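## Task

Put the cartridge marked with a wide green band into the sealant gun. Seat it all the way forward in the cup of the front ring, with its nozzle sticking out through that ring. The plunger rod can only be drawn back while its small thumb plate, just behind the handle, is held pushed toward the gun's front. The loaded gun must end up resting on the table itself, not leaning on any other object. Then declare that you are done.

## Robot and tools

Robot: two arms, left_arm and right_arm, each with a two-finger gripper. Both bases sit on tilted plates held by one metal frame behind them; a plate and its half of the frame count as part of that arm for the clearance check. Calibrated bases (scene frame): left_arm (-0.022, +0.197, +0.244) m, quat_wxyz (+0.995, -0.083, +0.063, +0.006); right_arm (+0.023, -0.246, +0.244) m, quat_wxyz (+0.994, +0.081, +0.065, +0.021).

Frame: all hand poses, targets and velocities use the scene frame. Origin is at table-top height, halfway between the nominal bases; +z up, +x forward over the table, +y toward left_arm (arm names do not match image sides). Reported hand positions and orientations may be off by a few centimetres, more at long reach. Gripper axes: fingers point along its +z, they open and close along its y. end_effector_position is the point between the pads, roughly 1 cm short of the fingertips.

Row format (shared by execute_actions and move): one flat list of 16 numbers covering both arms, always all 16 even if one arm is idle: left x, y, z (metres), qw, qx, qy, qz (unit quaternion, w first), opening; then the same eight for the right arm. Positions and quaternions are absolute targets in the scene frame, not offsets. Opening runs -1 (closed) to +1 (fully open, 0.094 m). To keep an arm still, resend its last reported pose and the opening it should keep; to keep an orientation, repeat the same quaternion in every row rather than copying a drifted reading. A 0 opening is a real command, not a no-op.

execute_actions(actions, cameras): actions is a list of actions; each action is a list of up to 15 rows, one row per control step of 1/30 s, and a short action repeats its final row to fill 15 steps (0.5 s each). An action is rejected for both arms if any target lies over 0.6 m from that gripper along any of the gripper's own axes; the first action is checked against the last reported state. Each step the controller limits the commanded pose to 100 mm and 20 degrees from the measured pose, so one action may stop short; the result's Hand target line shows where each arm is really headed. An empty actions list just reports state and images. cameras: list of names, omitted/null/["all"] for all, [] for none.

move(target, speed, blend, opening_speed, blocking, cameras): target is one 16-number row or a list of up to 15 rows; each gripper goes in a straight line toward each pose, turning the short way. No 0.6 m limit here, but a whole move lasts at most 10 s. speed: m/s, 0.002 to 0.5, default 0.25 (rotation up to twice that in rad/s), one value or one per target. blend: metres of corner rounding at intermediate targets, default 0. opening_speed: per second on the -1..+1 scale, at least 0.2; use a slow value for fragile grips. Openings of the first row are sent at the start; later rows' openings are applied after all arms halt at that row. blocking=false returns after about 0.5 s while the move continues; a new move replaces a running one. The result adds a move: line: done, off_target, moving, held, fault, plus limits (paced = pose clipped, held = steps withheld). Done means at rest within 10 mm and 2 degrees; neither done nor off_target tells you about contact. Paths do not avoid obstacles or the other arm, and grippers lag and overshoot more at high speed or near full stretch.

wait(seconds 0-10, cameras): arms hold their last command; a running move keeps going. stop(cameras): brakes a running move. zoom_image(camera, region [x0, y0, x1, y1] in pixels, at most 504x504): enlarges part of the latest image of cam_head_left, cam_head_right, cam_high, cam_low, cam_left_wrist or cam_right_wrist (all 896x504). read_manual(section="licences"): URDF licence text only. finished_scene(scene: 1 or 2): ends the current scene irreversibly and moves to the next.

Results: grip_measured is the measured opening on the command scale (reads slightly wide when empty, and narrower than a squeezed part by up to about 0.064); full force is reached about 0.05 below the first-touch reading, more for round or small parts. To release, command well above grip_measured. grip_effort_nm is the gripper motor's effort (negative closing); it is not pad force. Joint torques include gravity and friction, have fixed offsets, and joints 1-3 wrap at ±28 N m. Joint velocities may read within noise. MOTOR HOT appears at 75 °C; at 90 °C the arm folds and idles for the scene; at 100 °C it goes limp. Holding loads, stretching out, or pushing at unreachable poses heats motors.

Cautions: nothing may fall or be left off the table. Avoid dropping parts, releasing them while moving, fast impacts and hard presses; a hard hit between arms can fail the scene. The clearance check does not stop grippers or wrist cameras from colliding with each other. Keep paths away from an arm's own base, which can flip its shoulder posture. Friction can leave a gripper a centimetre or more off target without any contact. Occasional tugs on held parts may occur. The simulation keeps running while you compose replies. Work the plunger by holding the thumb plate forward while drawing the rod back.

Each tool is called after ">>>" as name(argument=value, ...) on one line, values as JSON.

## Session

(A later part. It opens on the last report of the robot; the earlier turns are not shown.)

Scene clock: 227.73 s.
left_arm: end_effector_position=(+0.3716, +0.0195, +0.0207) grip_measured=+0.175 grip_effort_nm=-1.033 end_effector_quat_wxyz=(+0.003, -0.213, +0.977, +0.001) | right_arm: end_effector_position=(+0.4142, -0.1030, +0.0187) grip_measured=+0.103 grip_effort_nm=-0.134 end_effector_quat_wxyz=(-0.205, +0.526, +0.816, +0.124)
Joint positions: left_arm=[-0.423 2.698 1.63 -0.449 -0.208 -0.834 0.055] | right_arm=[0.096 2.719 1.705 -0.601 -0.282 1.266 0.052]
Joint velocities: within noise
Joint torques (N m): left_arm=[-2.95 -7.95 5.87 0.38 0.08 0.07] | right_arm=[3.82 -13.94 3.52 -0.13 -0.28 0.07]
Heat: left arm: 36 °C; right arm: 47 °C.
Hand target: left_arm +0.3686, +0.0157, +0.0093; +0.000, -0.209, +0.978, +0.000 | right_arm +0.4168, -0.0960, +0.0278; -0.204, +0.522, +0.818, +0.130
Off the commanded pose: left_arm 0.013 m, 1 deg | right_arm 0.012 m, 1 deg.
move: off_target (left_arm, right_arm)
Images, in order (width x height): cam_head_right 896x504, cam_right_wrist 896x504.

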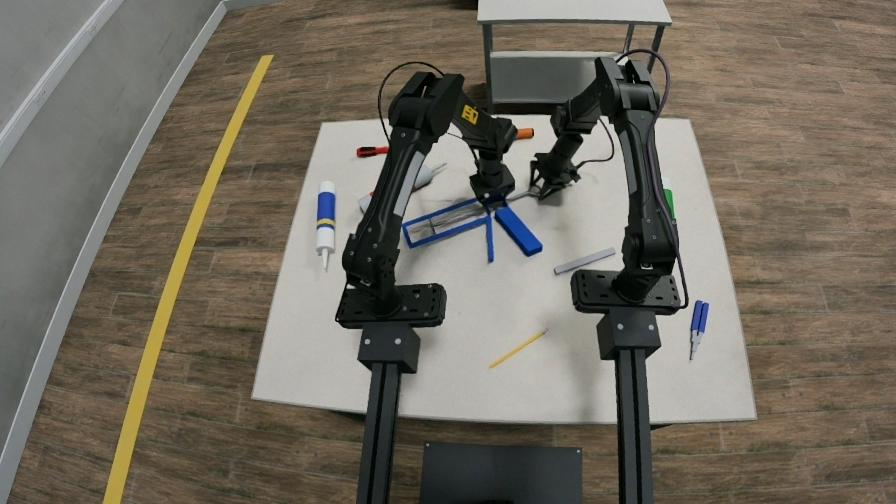

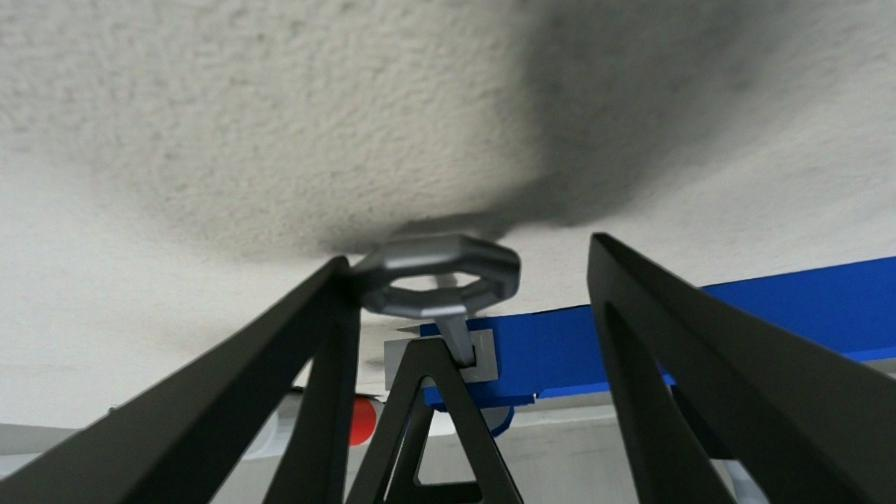

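>>> move(target=[0.3690, 0.0155, 0.009, 0, 0.209, -0.978, 0, 0.1, 0.426, -0.094, 0.040, 0.2037, -0.522, -0.818, -0.130, 0.1], speed=0.05, cameras=["cam_right_wrist"])

Scene clock: 231.57 s.
left_arm: end_effector_position=(+0.3716, +0.0195, +0.0207) grip_measured=+0.175 grip_effort_nm=-1.033 end_effector_quat_wxyz=(+0.003, -0.213, +0.977, +0.001) | right_arm: end_effector_position=(+0.4151, -0.1024, +0.0223) grip_measured=+0.103 grip_effort_nm=-0.125 end_effector_quat_wxyz=(-0.209, +0.528, +0.815, +0.119)
Joint positions: left_arm=[-0.423 2.698 1.63 -0.449 -0.208 -0.834 0.055] | right_arm=[0.099 2.719 1.724 -0.631 -0.282 1.272 0.052]
Joint velocities: within noise
Joint torques (N m): left_arm=[-3.1 -7.84 5.83 0.39 0.03 0.05] | right_arm=[4.14 -15.12 5.59 -0.39 -0.28 0.07]
Heat: left arm: 36 °C; right arm: 48 °C.
Hand target: left_arm +0.3686, +0.0157, +0.0093; +0.000, -0.209, +0.978, +0.000 | right_arm +0.4256, -0.0939, +0.0397; -0.204, +0.522, +0.818, +0.130
Off the commanded pose: left_arm 0.013 m, 1 deg | right_arm 0.022 m, 2 deg.
move: off_target (left_arm, right_arm)
Images, in order (width x height): cam_right_wrist 896x504.

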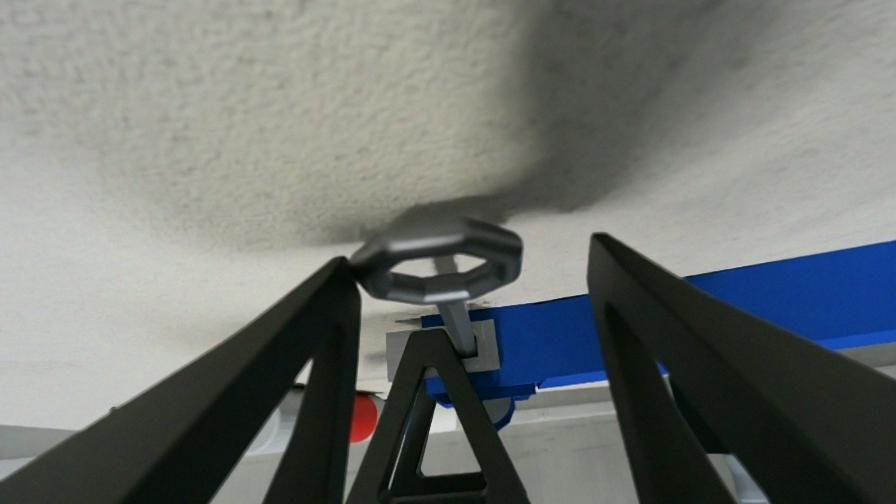

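>>> move(target=[0.3690, 0.0155, 0.009, 0, 0.209, -0.978, 0, 0.1, 0.4265, -0.095, 0.053, 0.2037, -0.522, -0.818, -0.130, 0.1], speed=0.05, cameras=["cam_right_wrist"])

Scene clock: 235.13 s.
left_arm: end_effector_position=(+0.3716, +0.0195, +0.0207) grip_measured=+0.175 grip_effort_nm=-1.028 end_effector_quat_wxyz=(+0.003, -0.213, +0.977, +0.001) | right_arm: end_effector_position=(+0.4194, -0.1037, +0.0329) grip_measured=+0.103 grip_effort_nm=-0.125 end_effector_quat_wxyz=(-0.207, +0.529, +0.814, +0.121)
Joint positions: left_arm=[-0.423 2.698 1.63 -0.449 -0.208 -0.834 0.055] | right_arm=[0.099 2.692 1.724 -0.651 -0.282 1.275 0.052]
Joint velocities: within noise
Joint torques (N m): left_arm=[-3.03 -8.03 5.76 0.38 0.05 0.07] | right_arm=[4.37 -16.08 4.36 -0.39 -0.3 0.09]
Heat: left arm: 36 °C; right arm: 50 °C.
Hand target: left_arm +0.3686, +0.0157, +0.0093; +0.000, -0.209, +0.978, +0.000 | right_arm +0.4263, -0.0949, +0.0524; -0.204, +0.522, +0.818, +0.130
Off the commanded pose: left_arm 0.013 m, 1 deg | right_arm 0.023 m, 1 deg.
move: off_target (left_arm, right_arm)
Images, in order (width x height): cam_right_wrist 896x504.

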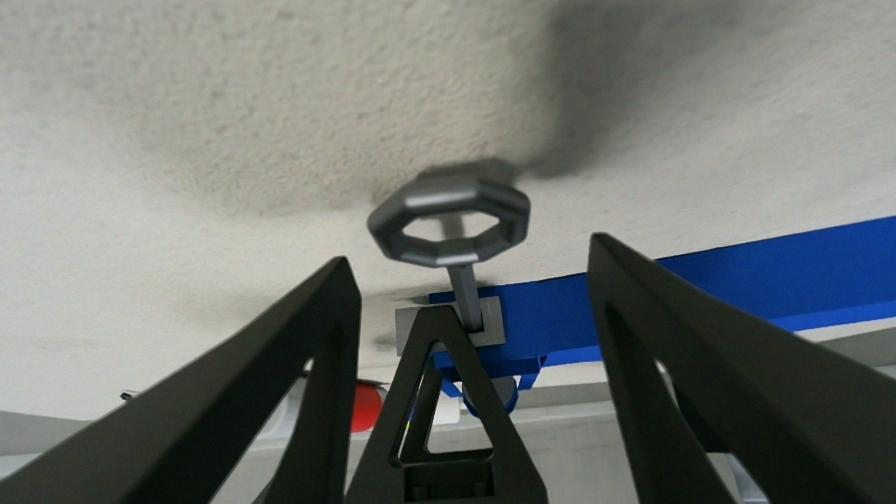

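>>> move(target=[0.3690, 0.0155, 0.009, 0, 0.209, -0.978, 0, 0.1, 0.426, -0.097, 0.013, 0.2037, -0.522, -0.818, -0.130, 0.1], speed=0.08, cameras=["cam_right_wrist"])

Scene clock: 241.80 s.
left_arm: end_effector_position=(+0.3716, +0.0195, +0.0207) grip_measured=+0.175 grip_effort_nm=-1.023 end_effector_quat_wxyz=(+0.003, -0.213, +0.977, +0.001) | right_arm: end_effector_position=(+0.4208, -0.1004, +0.0156) grip_measured=+0.103 grip_effort_nm=-0.125 end_effector_quat_wxyz=(-0.207, +0.525, +0.816, +0.121)
Joint positions: left_arm=[-0.423 2.698 1.63 -0.449 -0.208 -0.834 0.055] | right_arm=[0.099 2.753 1.77 -0.638 -0.282 1.267 0.052]
Joint velocities: within noise
Joint torques (N m): left_arm=[-3 -8.03 5.93 0.4 0.07 0.06] | right_arm=[2.69 -11.32 5.79 0.03 -0.26 -0.06]
Heat: left arm: 36 °C; right arm: 52 °C.
Hand target: left_arm +0.3686, +0.0157, +0.0093; +0.000, -0.209, +0.978, +0.000 | right_arm +0.4258, -0.0970, +0.0131; -0.204, +0.522, +0.818, +0.130
Off the commanded pose: left_arm 0.013 m, 1 deg | right_arm 0.007 m, 1 deg.
move: off_target (left_arm)
Images, in order (width x height): cam_right_wrist 896x504.

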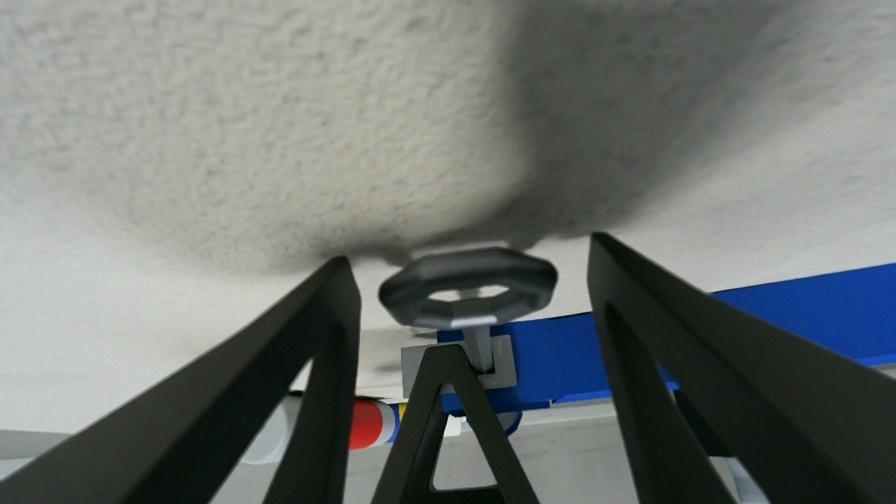

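Well centred now. Close.

>>> move(target=[0.3690, 0.0155, 0.009, 0, 0.209, -0.978, 0, 0.1, 0.426, -0.097, 0.013, 0.2037, -0.522, -0.818, -0.130, -0.5], speed=0.08, opening_speed=0.6, cameras=["cam_right_wrist","cam_head_right"])

Scene clock: 245.97 s.
left_arm: end_effector_position=(+0.3716, +0.0195, +0.0207) grip_measured=+0.175 grip_effort_nm=-1.033 end_effector_quat_wxyz=(+0.003, -0.213, +0.977, +0.001) | right_arm: end_effector_position=(+0.4212, -0.1004, +0.0155) grip_measured=-0.262 grip_effort_nm=-1.004 end_effector_quat_wxyz=(-0.207, +0.525, +0.816, +0.122)
Joint positions: left_arm=[-0.423 2.698 1.63 -0.449 -0.208 -0.834 0.055] | right_arm=[0.099 2.753 1.77 -0.636 -0.282 1.266 0.035]
Joint velocities: within noise
Joint torques (N m): left_arm=[-3.08 -7.9 5.86 0.37 0.03 0.06] | right_arm=[2.65 -11.25 5.74 0 -0.28 -0.01]
Heat: left arm: 36 °C; right arm: 51 °C.
Hand target: left_arm +0.3686, +0.0157, +0.0093; +0.000, -0.209, +0.978, +0.000 | right_arm +0.4258, -0.0970, +0.0131; -0.204, +0.522, +0.818, +0.130
Off the commanded pose: left_arm 0.013 m, 1 deg | right_arm 0.006 m, 1 deg.
move: off_target (left_arm)
Images, in order (width x height): cam_head_right 896x504, cam_right_wrist 896x504.

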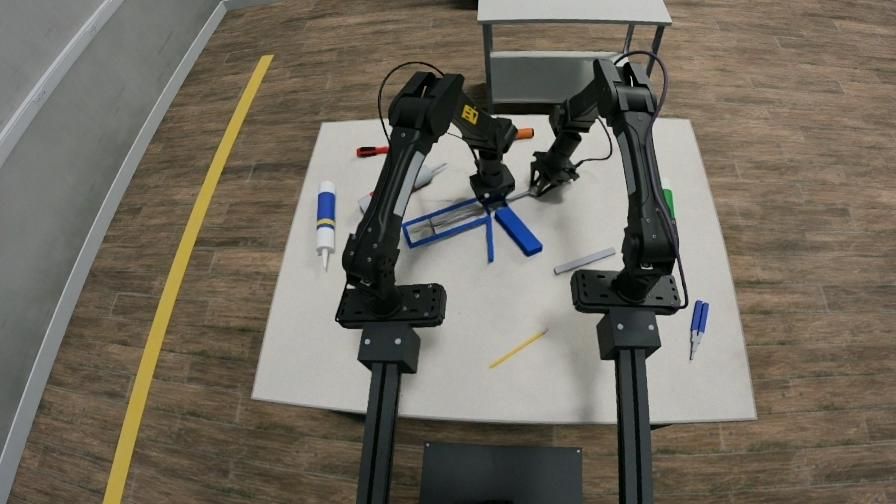

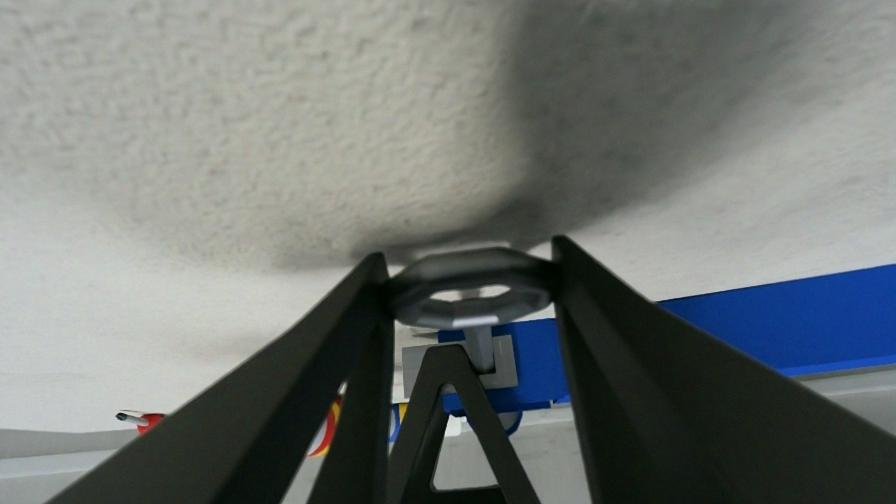

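>>> move(target=[0.3690, 0.0155, 0.009, 0, 0.209, -0.978, 0, 0.1, 0.461, -0.170, 0.014, 0.2037, -0.522, -0.818, -0.130, -0.5], speed=0.08, cameras=["cam_right_wrist","cam_head_right","cam_left_wrist"])

Scene clock: 250.10 s.
left_arm: end_effector_position=(+0.3751, +0.0152, +0.0225) grip_measured=+0.175 grip_effort_nm=-1.028 end_effector_quat_wxyz=(+0.009, -0.213, +0.977, -0.004) | right_arm: end_effector_position=(+0.4450, -0.1483, +0.0167) grip_measured=-0.262 grip_effort_nm=-1.004 end_effector_quat_wxyz=(-0.232, +0.517, +0.812, +0.137)
Joint positions: left_arm=[-0.429 2.698 1.637 -0.443 -0.207 -0.839 0.055] | right_arm=[-0.028 2.828 1.982 -0.841 -0.328 1.117 0.035]
Joint velocities: within noise
Joint torques (N m): left_arm=[-2.51 -7.92 5.2 0.37 0.04 0.1] | right_arm=[-0.17 -12.75 7.68 -0.3 0.25 -0.22]
Heat: left arm: 35 °C; right arm: 51 °C.
Hand target: left_arm +0.3686, +0.0157, +0.0094; +0.000, -0.209, +0.978, +0.000 | right_arm +0.4602, -0.1701, +0.0148; -0.203, +0.523, +0.818, +0.130
Off the commanded pose: left_arm 0.015 m, 1 deg | right_arm 0.027 m, 3 deg.
move: off_target (left_arm, right_arm)
Images, in order (width x height): cam_head_right 896x504, cam_left_wrist 896x504, cam_right_wrist 896x504.

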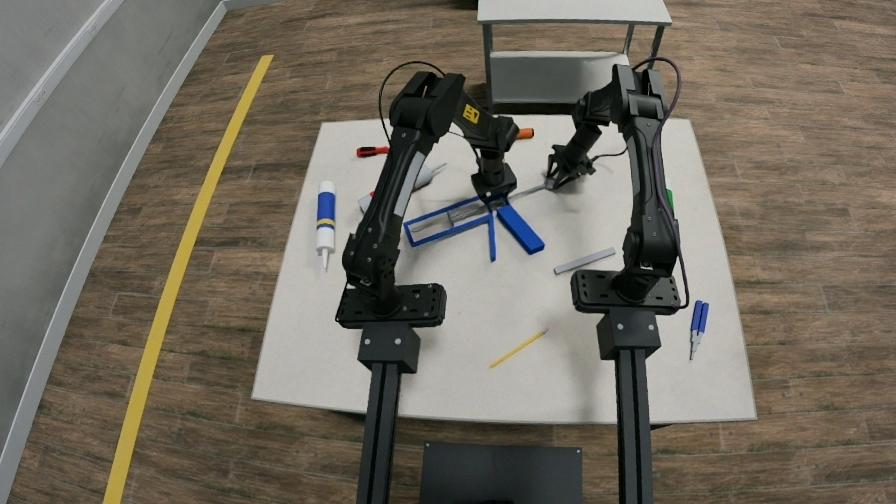

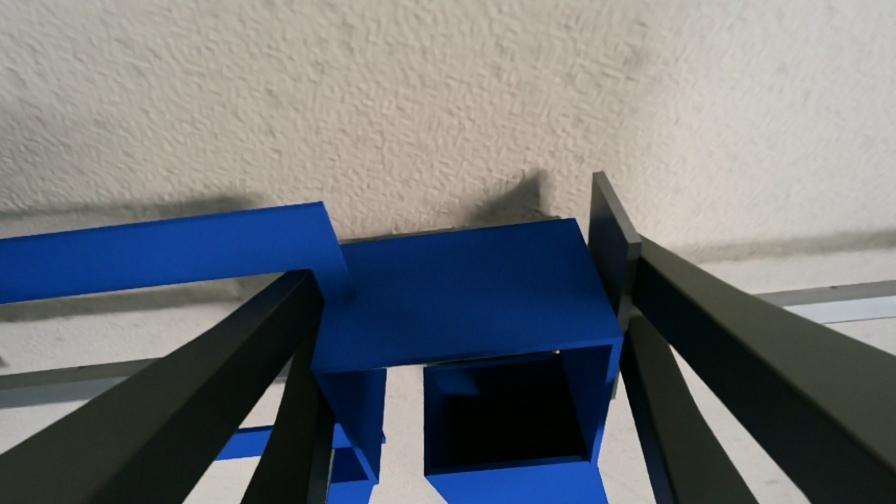

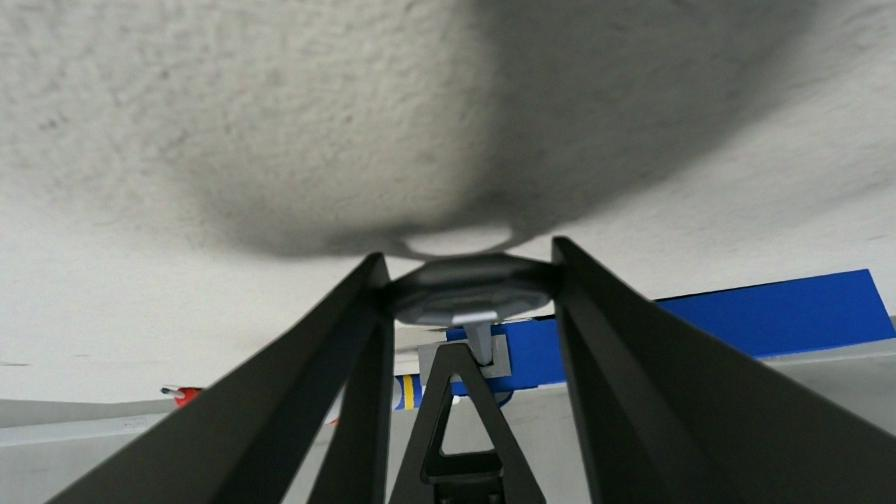

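>>> move(target=[0.3690, 0.0155, 0.009, 0, 0.209, -0.978, 0, 0.1, 0.482, -0.215, 0.014, 0.2037, -0.522, -0.818, -0.130, -0.5], speed=0.08, cameras=["cam_right_wrist","cam_head_right","cam_left_wrist"])

>>> zoom_image(camera="cam_head_right", region=[400, 150, 600, 270])

Scene clock: 256.50 s.
left_arm: end_effector_position=(+0.3766, +0.0146, +0.0230) grip_measured=+0.175 grip_effort_nm=-1.023 end_effector_quat_wxyz=(+0.011, -0.215, +0.977, -0.004) | right_arm: end_effector_position=(+0.4646, -0.1885, +0.0162) grip_measured=-0.262 grip_effort_nm=-0.999 end_effector_quat_wxyz=(-0.239, +0.515, +0.811, +0.140)
Joint positions: left_arm=[-0.429 2.698 1.64 -0.441 -0.209 -0.842 0.055] | right_arm=[-0.113 2.92 2.215 -1.021 -0.327 1.022 0.035]
Joint velocities: within noise
Joint torques (N m): left_arm=[-2.37 -8.03 4.98 0.32 0.09 0.13] | right_arm=[-0.54 -13.41 8.65 -0.31 0.33 -0.15]
Heat: left arm: 35 °C; right arm: 49 °C.
Hand target: left_arm +0.3686, +0.0157, +0.0095; +0.000, -0.209, +0.978, +0.000 | right_arm +0.4808, -0.2152, +0.0151; -0.203, +0.523, +0.818, +0.130
Off the commanded pose: left_arm 0.016 m, 2 deg | right_arm 0.032 m, 4 deg.
move: off_target (left_arm, right_arm)
Images, in order (width x height): cam_head_right 896x504, cam_left_wrist 896x504, cam_right_wrist 896x504.

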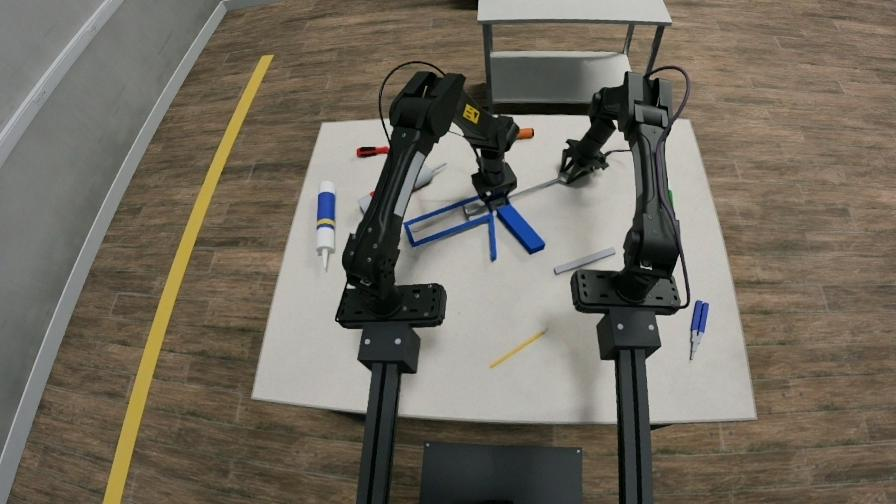

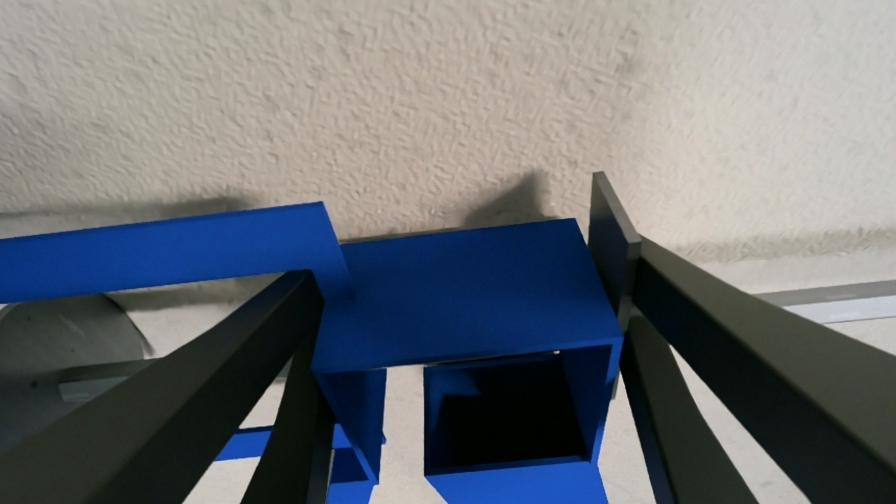

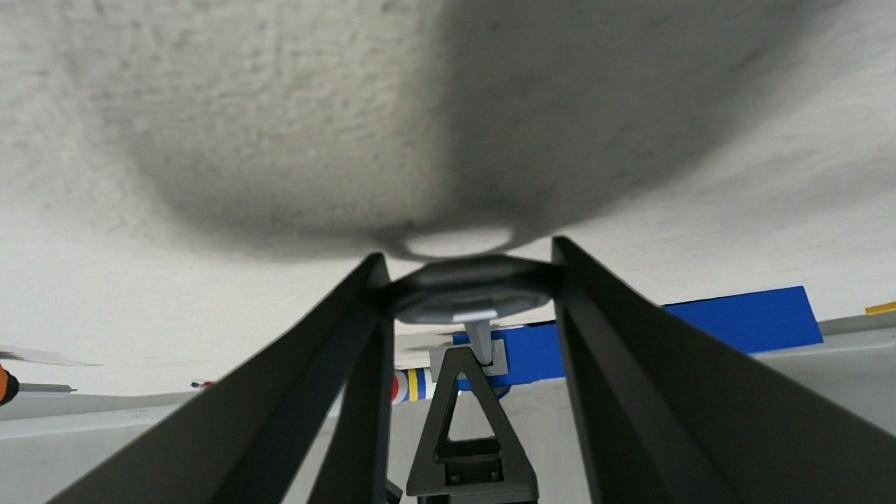

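Scaled by 2.520 from the camera's 896x504 image, which has a finer 1280x720 frame.

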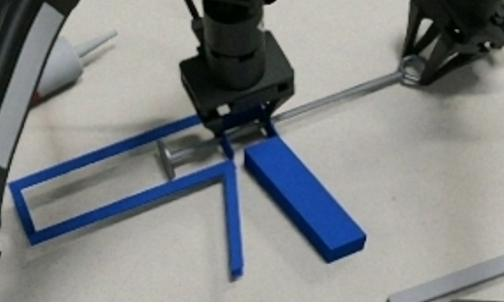

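>>> move(target=[0.3500, 0.053, 0.009, 0, 0.209, -0.978, 0, 0.1, 0.482, -0.215, 0.014, 0.2037, -0.522, -0.818, -0.130, -0.5], speed=0.08, cameras=["cam_high","cam_head_right","cam_left_wrist"])

>>> zoom_image(camera="cam_head_right", region=[400, 150, 600, 270])

Scene clock: 268.27 s.
left_arm: end_effector_position=(+0.3700, +0.0257, +0.0242) grip_measured=+0.175 grip_effort_nm=-1.028 end_effector_quat_wxyz=(+0.035, -0.217, +0.976, -0.014) | right_arm: end_effector_position=(+0.4606, -0.1832, +0.0198) grip_measured=-0.263 grip_effort_nm=-1.004 end_effector_quat_wxyz=(-0.253, +0.511, +0.808, +0.148)
Joint positions: left_arm=[-0.418 2.637 1.496 -0.303 -0.22 -0.823 0.055] | right_arm=[-0.111 2.921 2.215 -1.042 -0.355 1.015 0.035]
Joint velocities: within noise
Joint torques (N m): left_arm=[2.09 -9.76 -0.12 0.3 0.17 0.62] | right_arm=[-0.73 -13.65 8.42 -0.15 0.54 -0.06]
Heat: left arm: 36 °C; right arm: 51 °C.
Hand target: left_arm +0.3493, +0.0513, +0.0099; -0.001, -0.210, +0.978, -0.001 | right_arm +0.4806, -0.2153, +0.0160; -0.204, +0.524, +0.817, +0.130
Off the commanded pose: left_arm 0.037 m, 4 deg | right_arm 0.039 m, 6 deg.
move: off_target (left_arm, right_arm)
Images, in order (width x height): cam_head_right 896x504, cam_high 896x504, cam_left_wrist 896x504.

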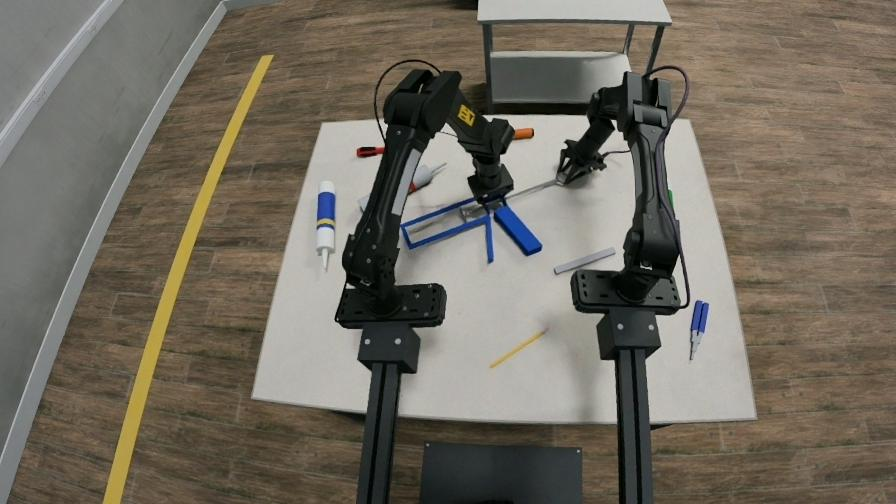

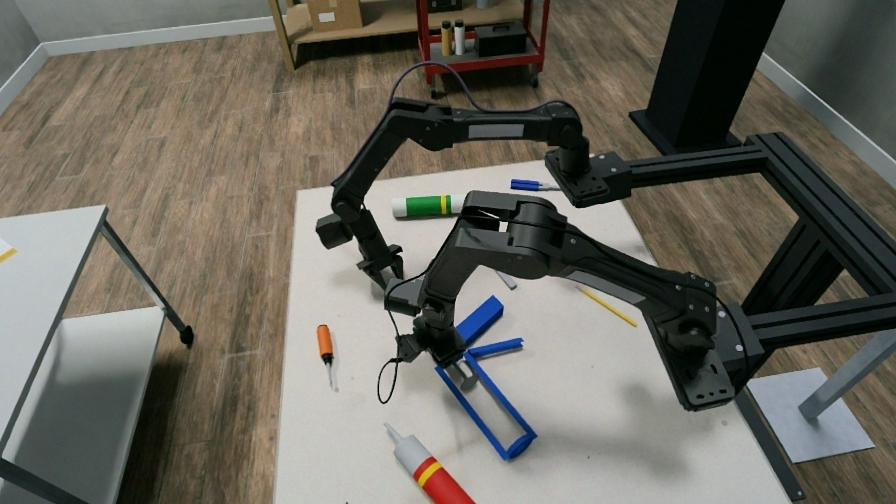

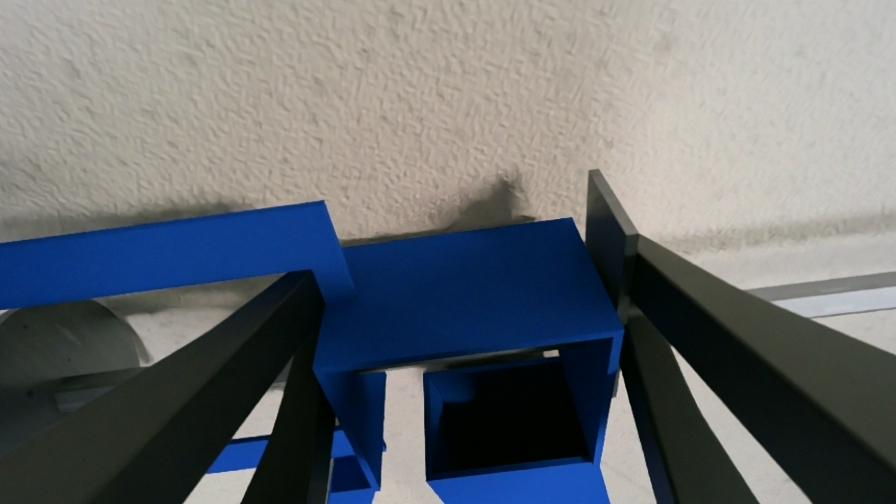

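Scaled by 2.520 from the camera's 896x504 image, which has a finer 1280x720 frame.

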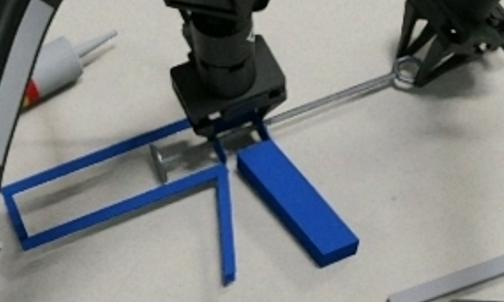

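>>> move(target=[0.3500, 0.053, 0.009, 0, 0.209, -0.978, 0, 0.1, 0.498, -0.250, 0.014, 0.2037, -0.522, -0.818, -0.130, -0.5], speed=0.08, cameras=["cam_high","cam_head_right","cam_left_wrist","cam_right_wrist"])

>>> zoom_image(camera="cam_head_right", region=[400, 150, 600, 270])

Scene clock: 280.83 s.
left_arm: end_effector_position=(+0.3699, +0.0256, +0.0251) grip_measured=+0.175 grip_effort_nm=-1.028 end_effector_quat_wxyz=(+0.035, -0.217, +0.976, -0.016) | right_arm: end_effector_position=(+0.4608, -0.1844, +0.0218) grip_measured=-0.264 grip_effort_nm=-1.009 end_effector_quat_wxyz=(-0.287, +0.501, +0.801, +0.156)
Joint positions: left_arm=[-0.417 2.633 1.492 -0.303 -0.216 -0.822 0.055] | right_arm=[-0.127 3.019 2.409 -1.204 -0.395 0.971 0.035]
Joint velocities: within noise
Joint torques (N m): left_arm=[1.96 -9.51 0.13 0.31 0.16 0.62] | right_arm=[-4.96 -15.35 10.51 -0.13 1.06 -0.18]
Heat: left arm: 39 °C; right arm: 54 °C.
Hand target: left_arm +0.3492, +0.0512, +0.0100; -0.001, -0.210, +0.978, -0.001 | right_arm +0.4927, -0.2503, +0.0195; -0.202, +0.527, +0.815, +0.129
Off the commanded pose: left_arm 0.038 m, 4 deg | right_arm 0.076 m, 10 deg.
move: off_target (left_arm, right_arm)
Images, in order (width x height): cam_head_right 896x504, cam_high 896x504, cam_left_wrist 896x504, cam_right_wrist 896x504.

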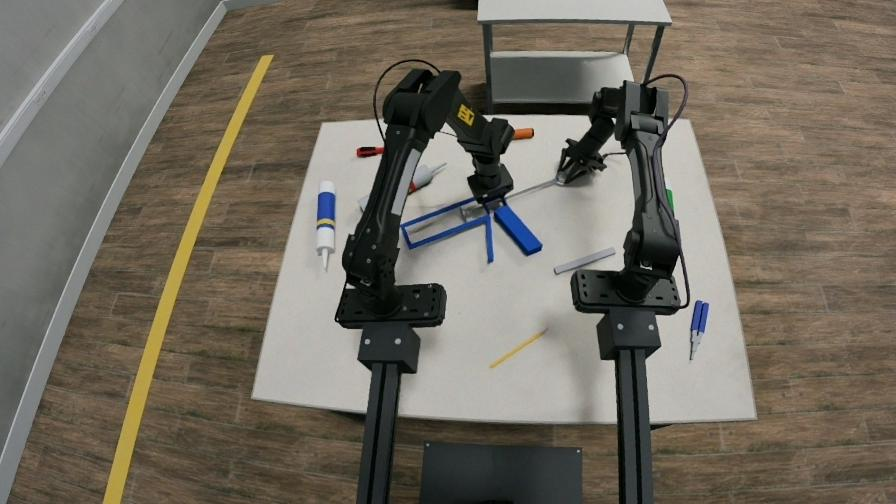

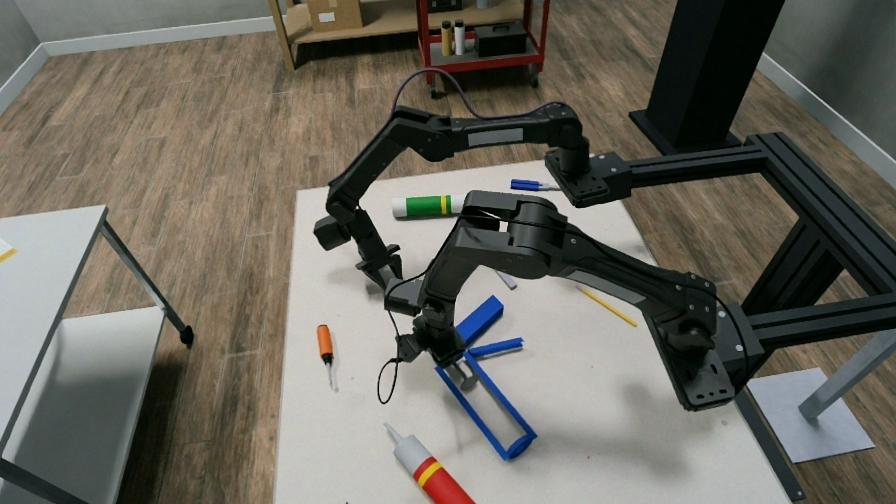

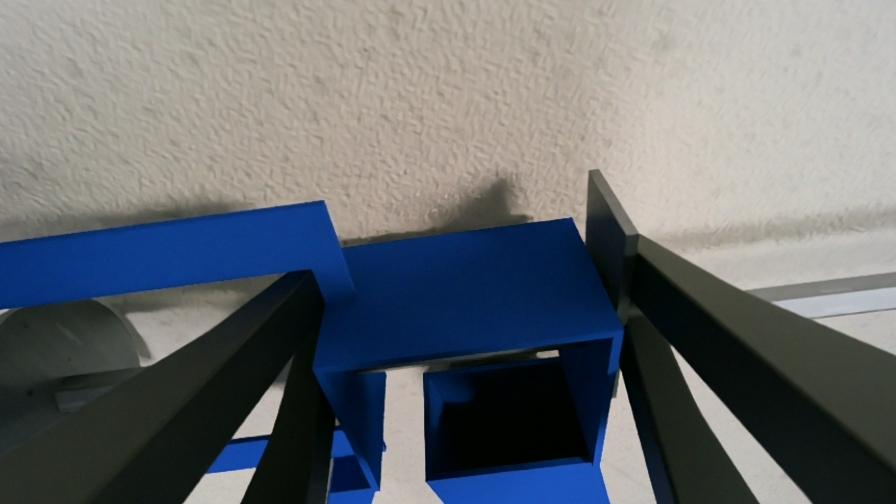

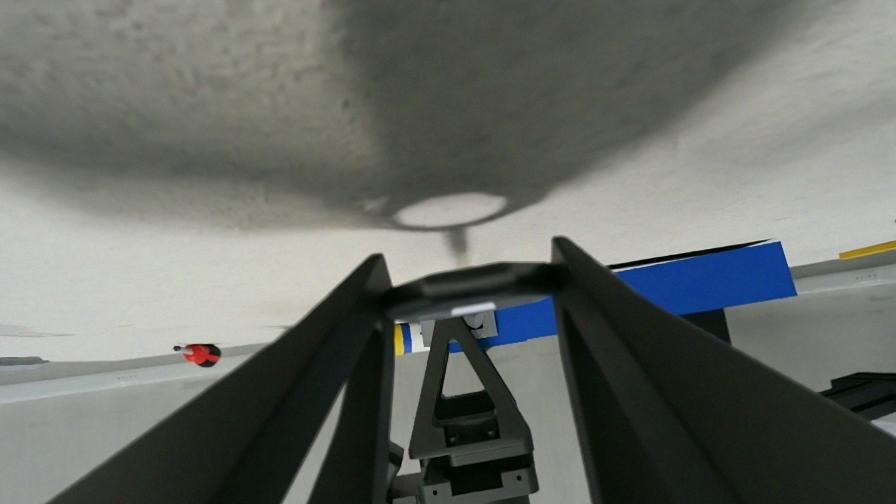

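Scaled by 2.520 from the camera's 896x504 image, which has a finer 1280x720 frame.

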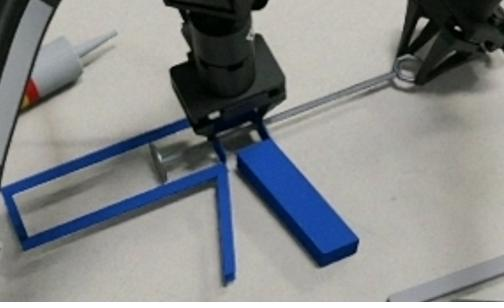

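>>> move(target=[0.370, 0.026, 0.018, 0, 0.209, -0.978, 0, 0.6, 0.464, -0.188, 0.018, 0.2037, -0.522, -0.818, -0.130, -0.5], speed=0.05, opening_speed=1.5, cameras=["cam_left_wrist","cam_right_wrist"])

Scene clock: 287.33 s.
left_arm: end_effector_position=(+0.3730, +0.0185, +0.0271) grip_measured=+0.598 grip_effort_nm=0.115 end_effector_quat_wxyz=(+0.002, -0.205, +0.978, -0.025) | right_arm: end_effector_position=(+0.4525, -0.1918, +0.0133) grip_measured=-0.264 grip_effort_nm=-1.004 end_effector_quat_wxyz=(-0.233, +0.532, +0.804, +0.129)
Joint positions: left_arm=[-0.408 2.661 1.585 -0.41 -0.162 -0.799 0.075] | right_arm=[-0.115 2.86 2.075 -0.931 -0.307 1.061 0.035]
Joint velocities: within noise
Joint torques (N m): left_arm=[-2.71 -8.08 6.34 0.13 -0.31 -0.1] | right_arm=[4.22 -15.3 3.41 0.03 0.07 -0.02]
Heat: left arm: 39 °C; right arm: 53 °C.
Hand target: left_arm +0.3698, +0.0260, +0.0184; +0.001, -0.209, +0.978, -0.001 | right_arm +0.4639, -0.1879, +0.0184; -0.205, +0.522, +0.818, +0.130
Off the commanded pose: left_arm 0.012 m, 3 deg | right_arm 0.013 m, 4 deg.
move: off_target (left_arm, right_arm)
Images, in order (width x height): cam_left_wrist 896x504, cam_right_wrist 896x504.

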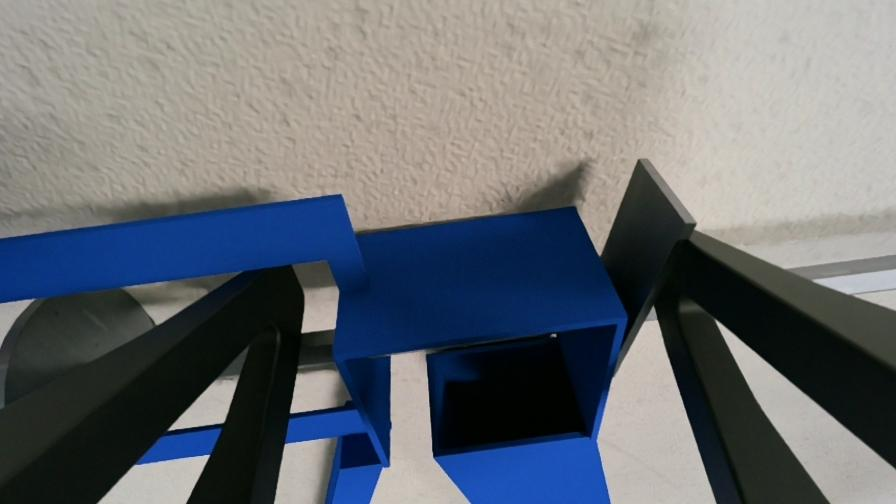

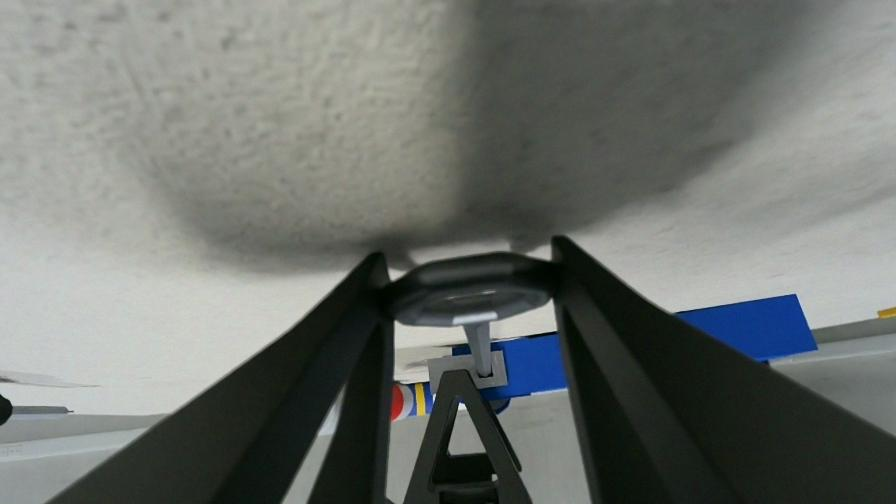

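>>> move(target=[[0.374, 0.018, 0.05, 0, 0.209, -0.978, 0, 1, 0.464, -0.188, 0.018, 0.2037, -0.522, -0.818, -0.130, -0.5],[0.377, 0.018, 0.12, 0, 0.209, -0.978, 0, 1, 0.464, -0.188, 0.018, 0.2037, -0.522, -0.818, -0.130, -0.5]], speed=0.1, blend=0.02, cameras=["cam_left_wrist","cam_right_wrist"])

Scene clock: 293.23 s.
left_arm: end_effector_position=(+0.3638, +0.0263, +0.0932) grip_measured=+0.997 grip_effort_nm=0.134 end_effector_quat_wxyz=(-0.022, -0.208, +0.978, +0.012) | right_arm: end_effector_position=(+0.4525, -0.1915, +0.0133) grip_measured=-0.264 grip_effort_nm=-1.009 end_effector_quat_wxyz=(-0.233, +0.532, +0.804, +0.129)
Joint positions: left_arm=[-0.445 2.507 1.594 -0.664 -0.197 -0.858 0.094] | right_arm=[-0.115 2.86 2.075 -0.93 -0.307 1.062 0.035]
Joint velocities: within noise
Joint torques (N m): left_arm=[-4.41 -14.54 6.13 -0.04 -0.07 -0.11] | right_arm=[4.16 -15.36 3.34 0.05 0.09 -0.02]
Heat: left arm: 40 °C; right arm: 55 °C.
Hand target: left_arm +0.3765, +0.0181, +0.1193; +0.000, -0.209, +0.978, +0.000 | right_arm +0.4640, -0.1879, +0.0184; -0.205, +0.522, +0.818, +0.130
Off the commanded pose: left_arm 0.031 m, 3 deg | right_arm 0.013 m, 4 deg.
move: off_target (left_arm, right_arm); blend cut to 0.0164 m at target 1
Images, in order (width x height): cam_left_wrist 896x504, cam_right_wrist 896x504.

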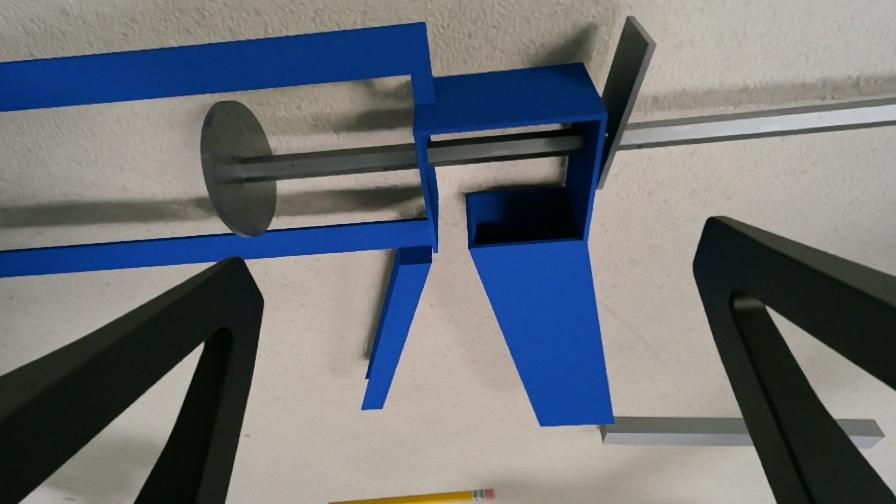

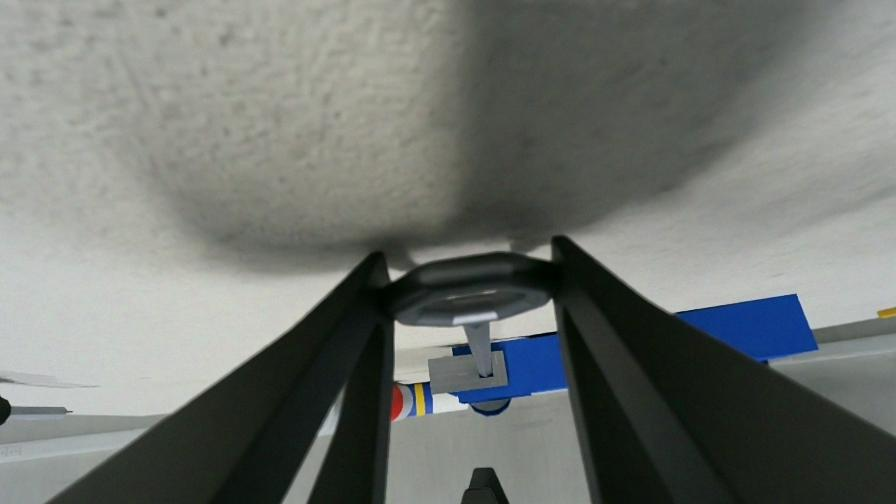

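>>> move(target=[[0.398, -0.036, 0.10, 0, 0.204, -0.979, 0, -0.95, 0.464, -0.188, 0.018, 0.2037, -0.522, -0.818, -0.130, -0.5],[0.395, -0.037, 0.05, 0, 0.204, -0.979, 0, -0.95, 0.464, -0.188, 0.018, 0.2037, -0.522, -0.818, -0.130, -0.5]], speed=0.1, cameras=["cam_left_wrist","cam_right_wrist"])

Scene clock: 304.43 s.
left_arm: end_effector_position=(+0.3883, -0.0328, +0.0557) grip_measured=-0.947 grip_effort_nm=-0.139 end_effector_quat_wxyz=(-0.011, -0.202, +0.979, +0.003) | right_arm: end_effector_position=(+0.4525, -0.1915, +0.0133) grip_measured=-0.264 grip_effort_nm=-1.004 end_effector_quat_wxyz=(-0.233, +0.532, +0.804, +0.129)
Joint positions: left_arm=[-0.519 2.761 1.922 -0.723 -0.198 -0.915 0.002] | right_arm=[-0.115 2.86 2.075 -0.93 -0.307 1.062 0.035]
Joint velocities: within noise
Joint torques (N m): left_arm=[-3.19 -9.63 7.64 0.38 -0.09 -0.03] | right_arm=[4.16 -15.38 3.32 0.06 0.07 -0.02]
Heat: left arm: 41 °C; right arm: 58 °C.
Hand target: left_arm +0.3947, -0.0369, +0.0503; +0.000, -0.204, +0.979, +0.000 | right_arm +0.4640, -0.1879, +0.0184; -0.205, +0.522, +0.818, +0.130
Off the commanded pose: left_arm 0.010 m, 1 deg | right_arm 0.013 m, 4 deg.
move: off_target (right_arm)
Images, in order (width x height): cam_left_wrist 896x504, cam_right_wrist 896x504.

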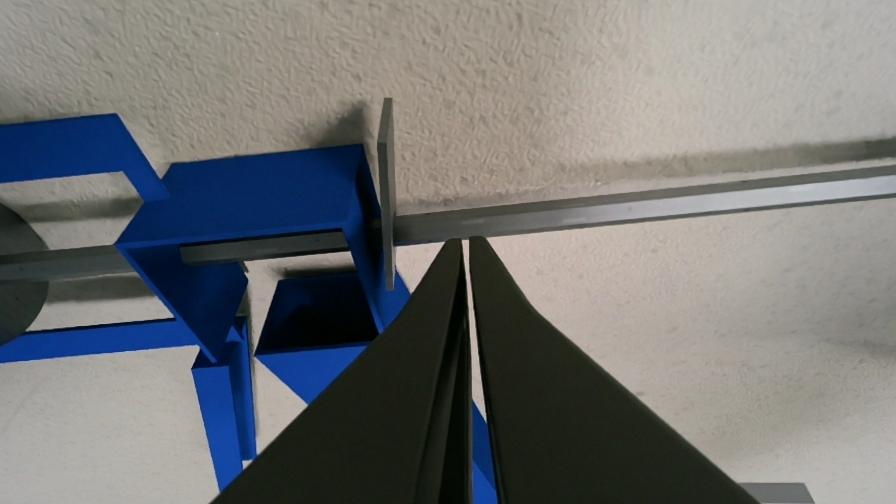

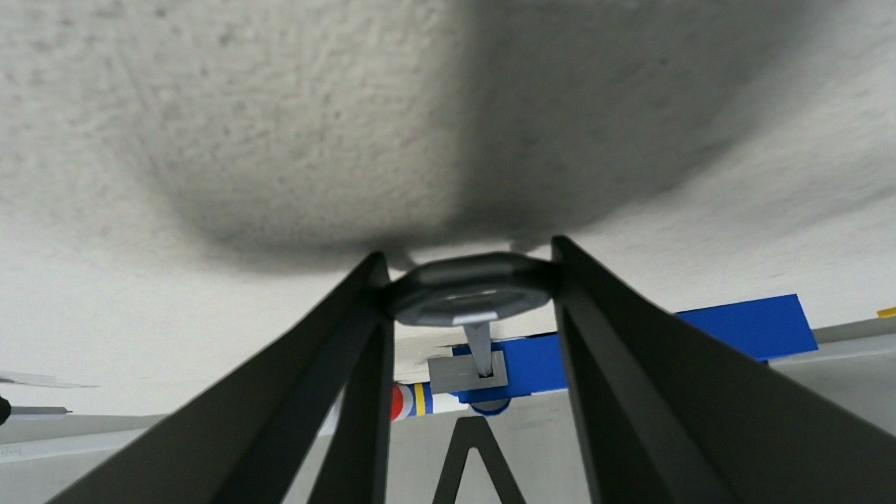

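>>> move(target=[0.396, -0.037, 0.011, 0, 0.204, -0.979, 0, -0.95, 0.464, -0.188, 0.018, 0.2037, -0.522, -0.818, -0.130, -0.5], speed=0.08, cameras=["cam_left_wrist"])

Scene clock: 309.23 s.
left_arm: end_effector_position=(+0.3940, -0.0349, +0.0201) grip_measured=-0.947 grip_effort_nm=-0.134 end_effector_quat_wxyz=(-0.002, -0.208, +0.978, +0.001) | right_arm: end_effector_position=(+0.4523, -0.1915, +0.0132) grip_measured=-0.264 grip_effort_nm=-1.004 end_effector_quat_wxyz=(-0.233, +0.532, +0.804, +0.128)
Joint positions: left_arm=[-0.504 2.867 1.987 -0.663 -0.204 -0.911 0.002] | right_arm=[-0.114 2.86 2.074 -0.93 -0.305 1.062 0.035]
Joint velocities: within noise
Joint torques (N m): left_arm=[-2.93 -9.22 7.5 0.36 -0.02 0.13] | right_arm=[4.12 -15.34 3.36 0.06 0.05 -0.02]
Heat: left arm: 42 °C; right arm: 59 °C.
Hand target: left_arm +0.3956, -0.0368, +0.0111; +0.000, -0.204, +0.979, +0.000 | right_arm +0.4638, -0.1880, +0.0183; -0.205, +0.522, +0.818, +0.130
Off the commanded pose: left_arm 0.010 m, 1 deg | right_arm 0.013 m, 4 deg.
move: off_target (right_arm)
Images, in order (width x height): cam_left_wrist 896x504.

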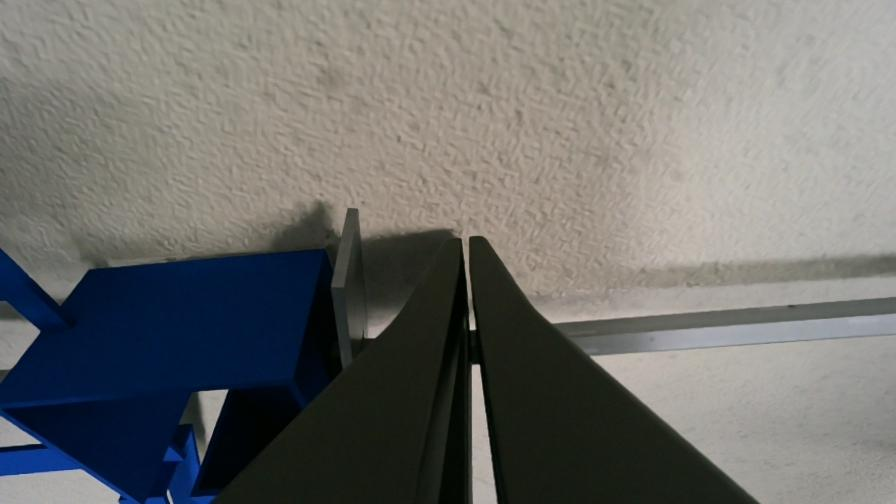

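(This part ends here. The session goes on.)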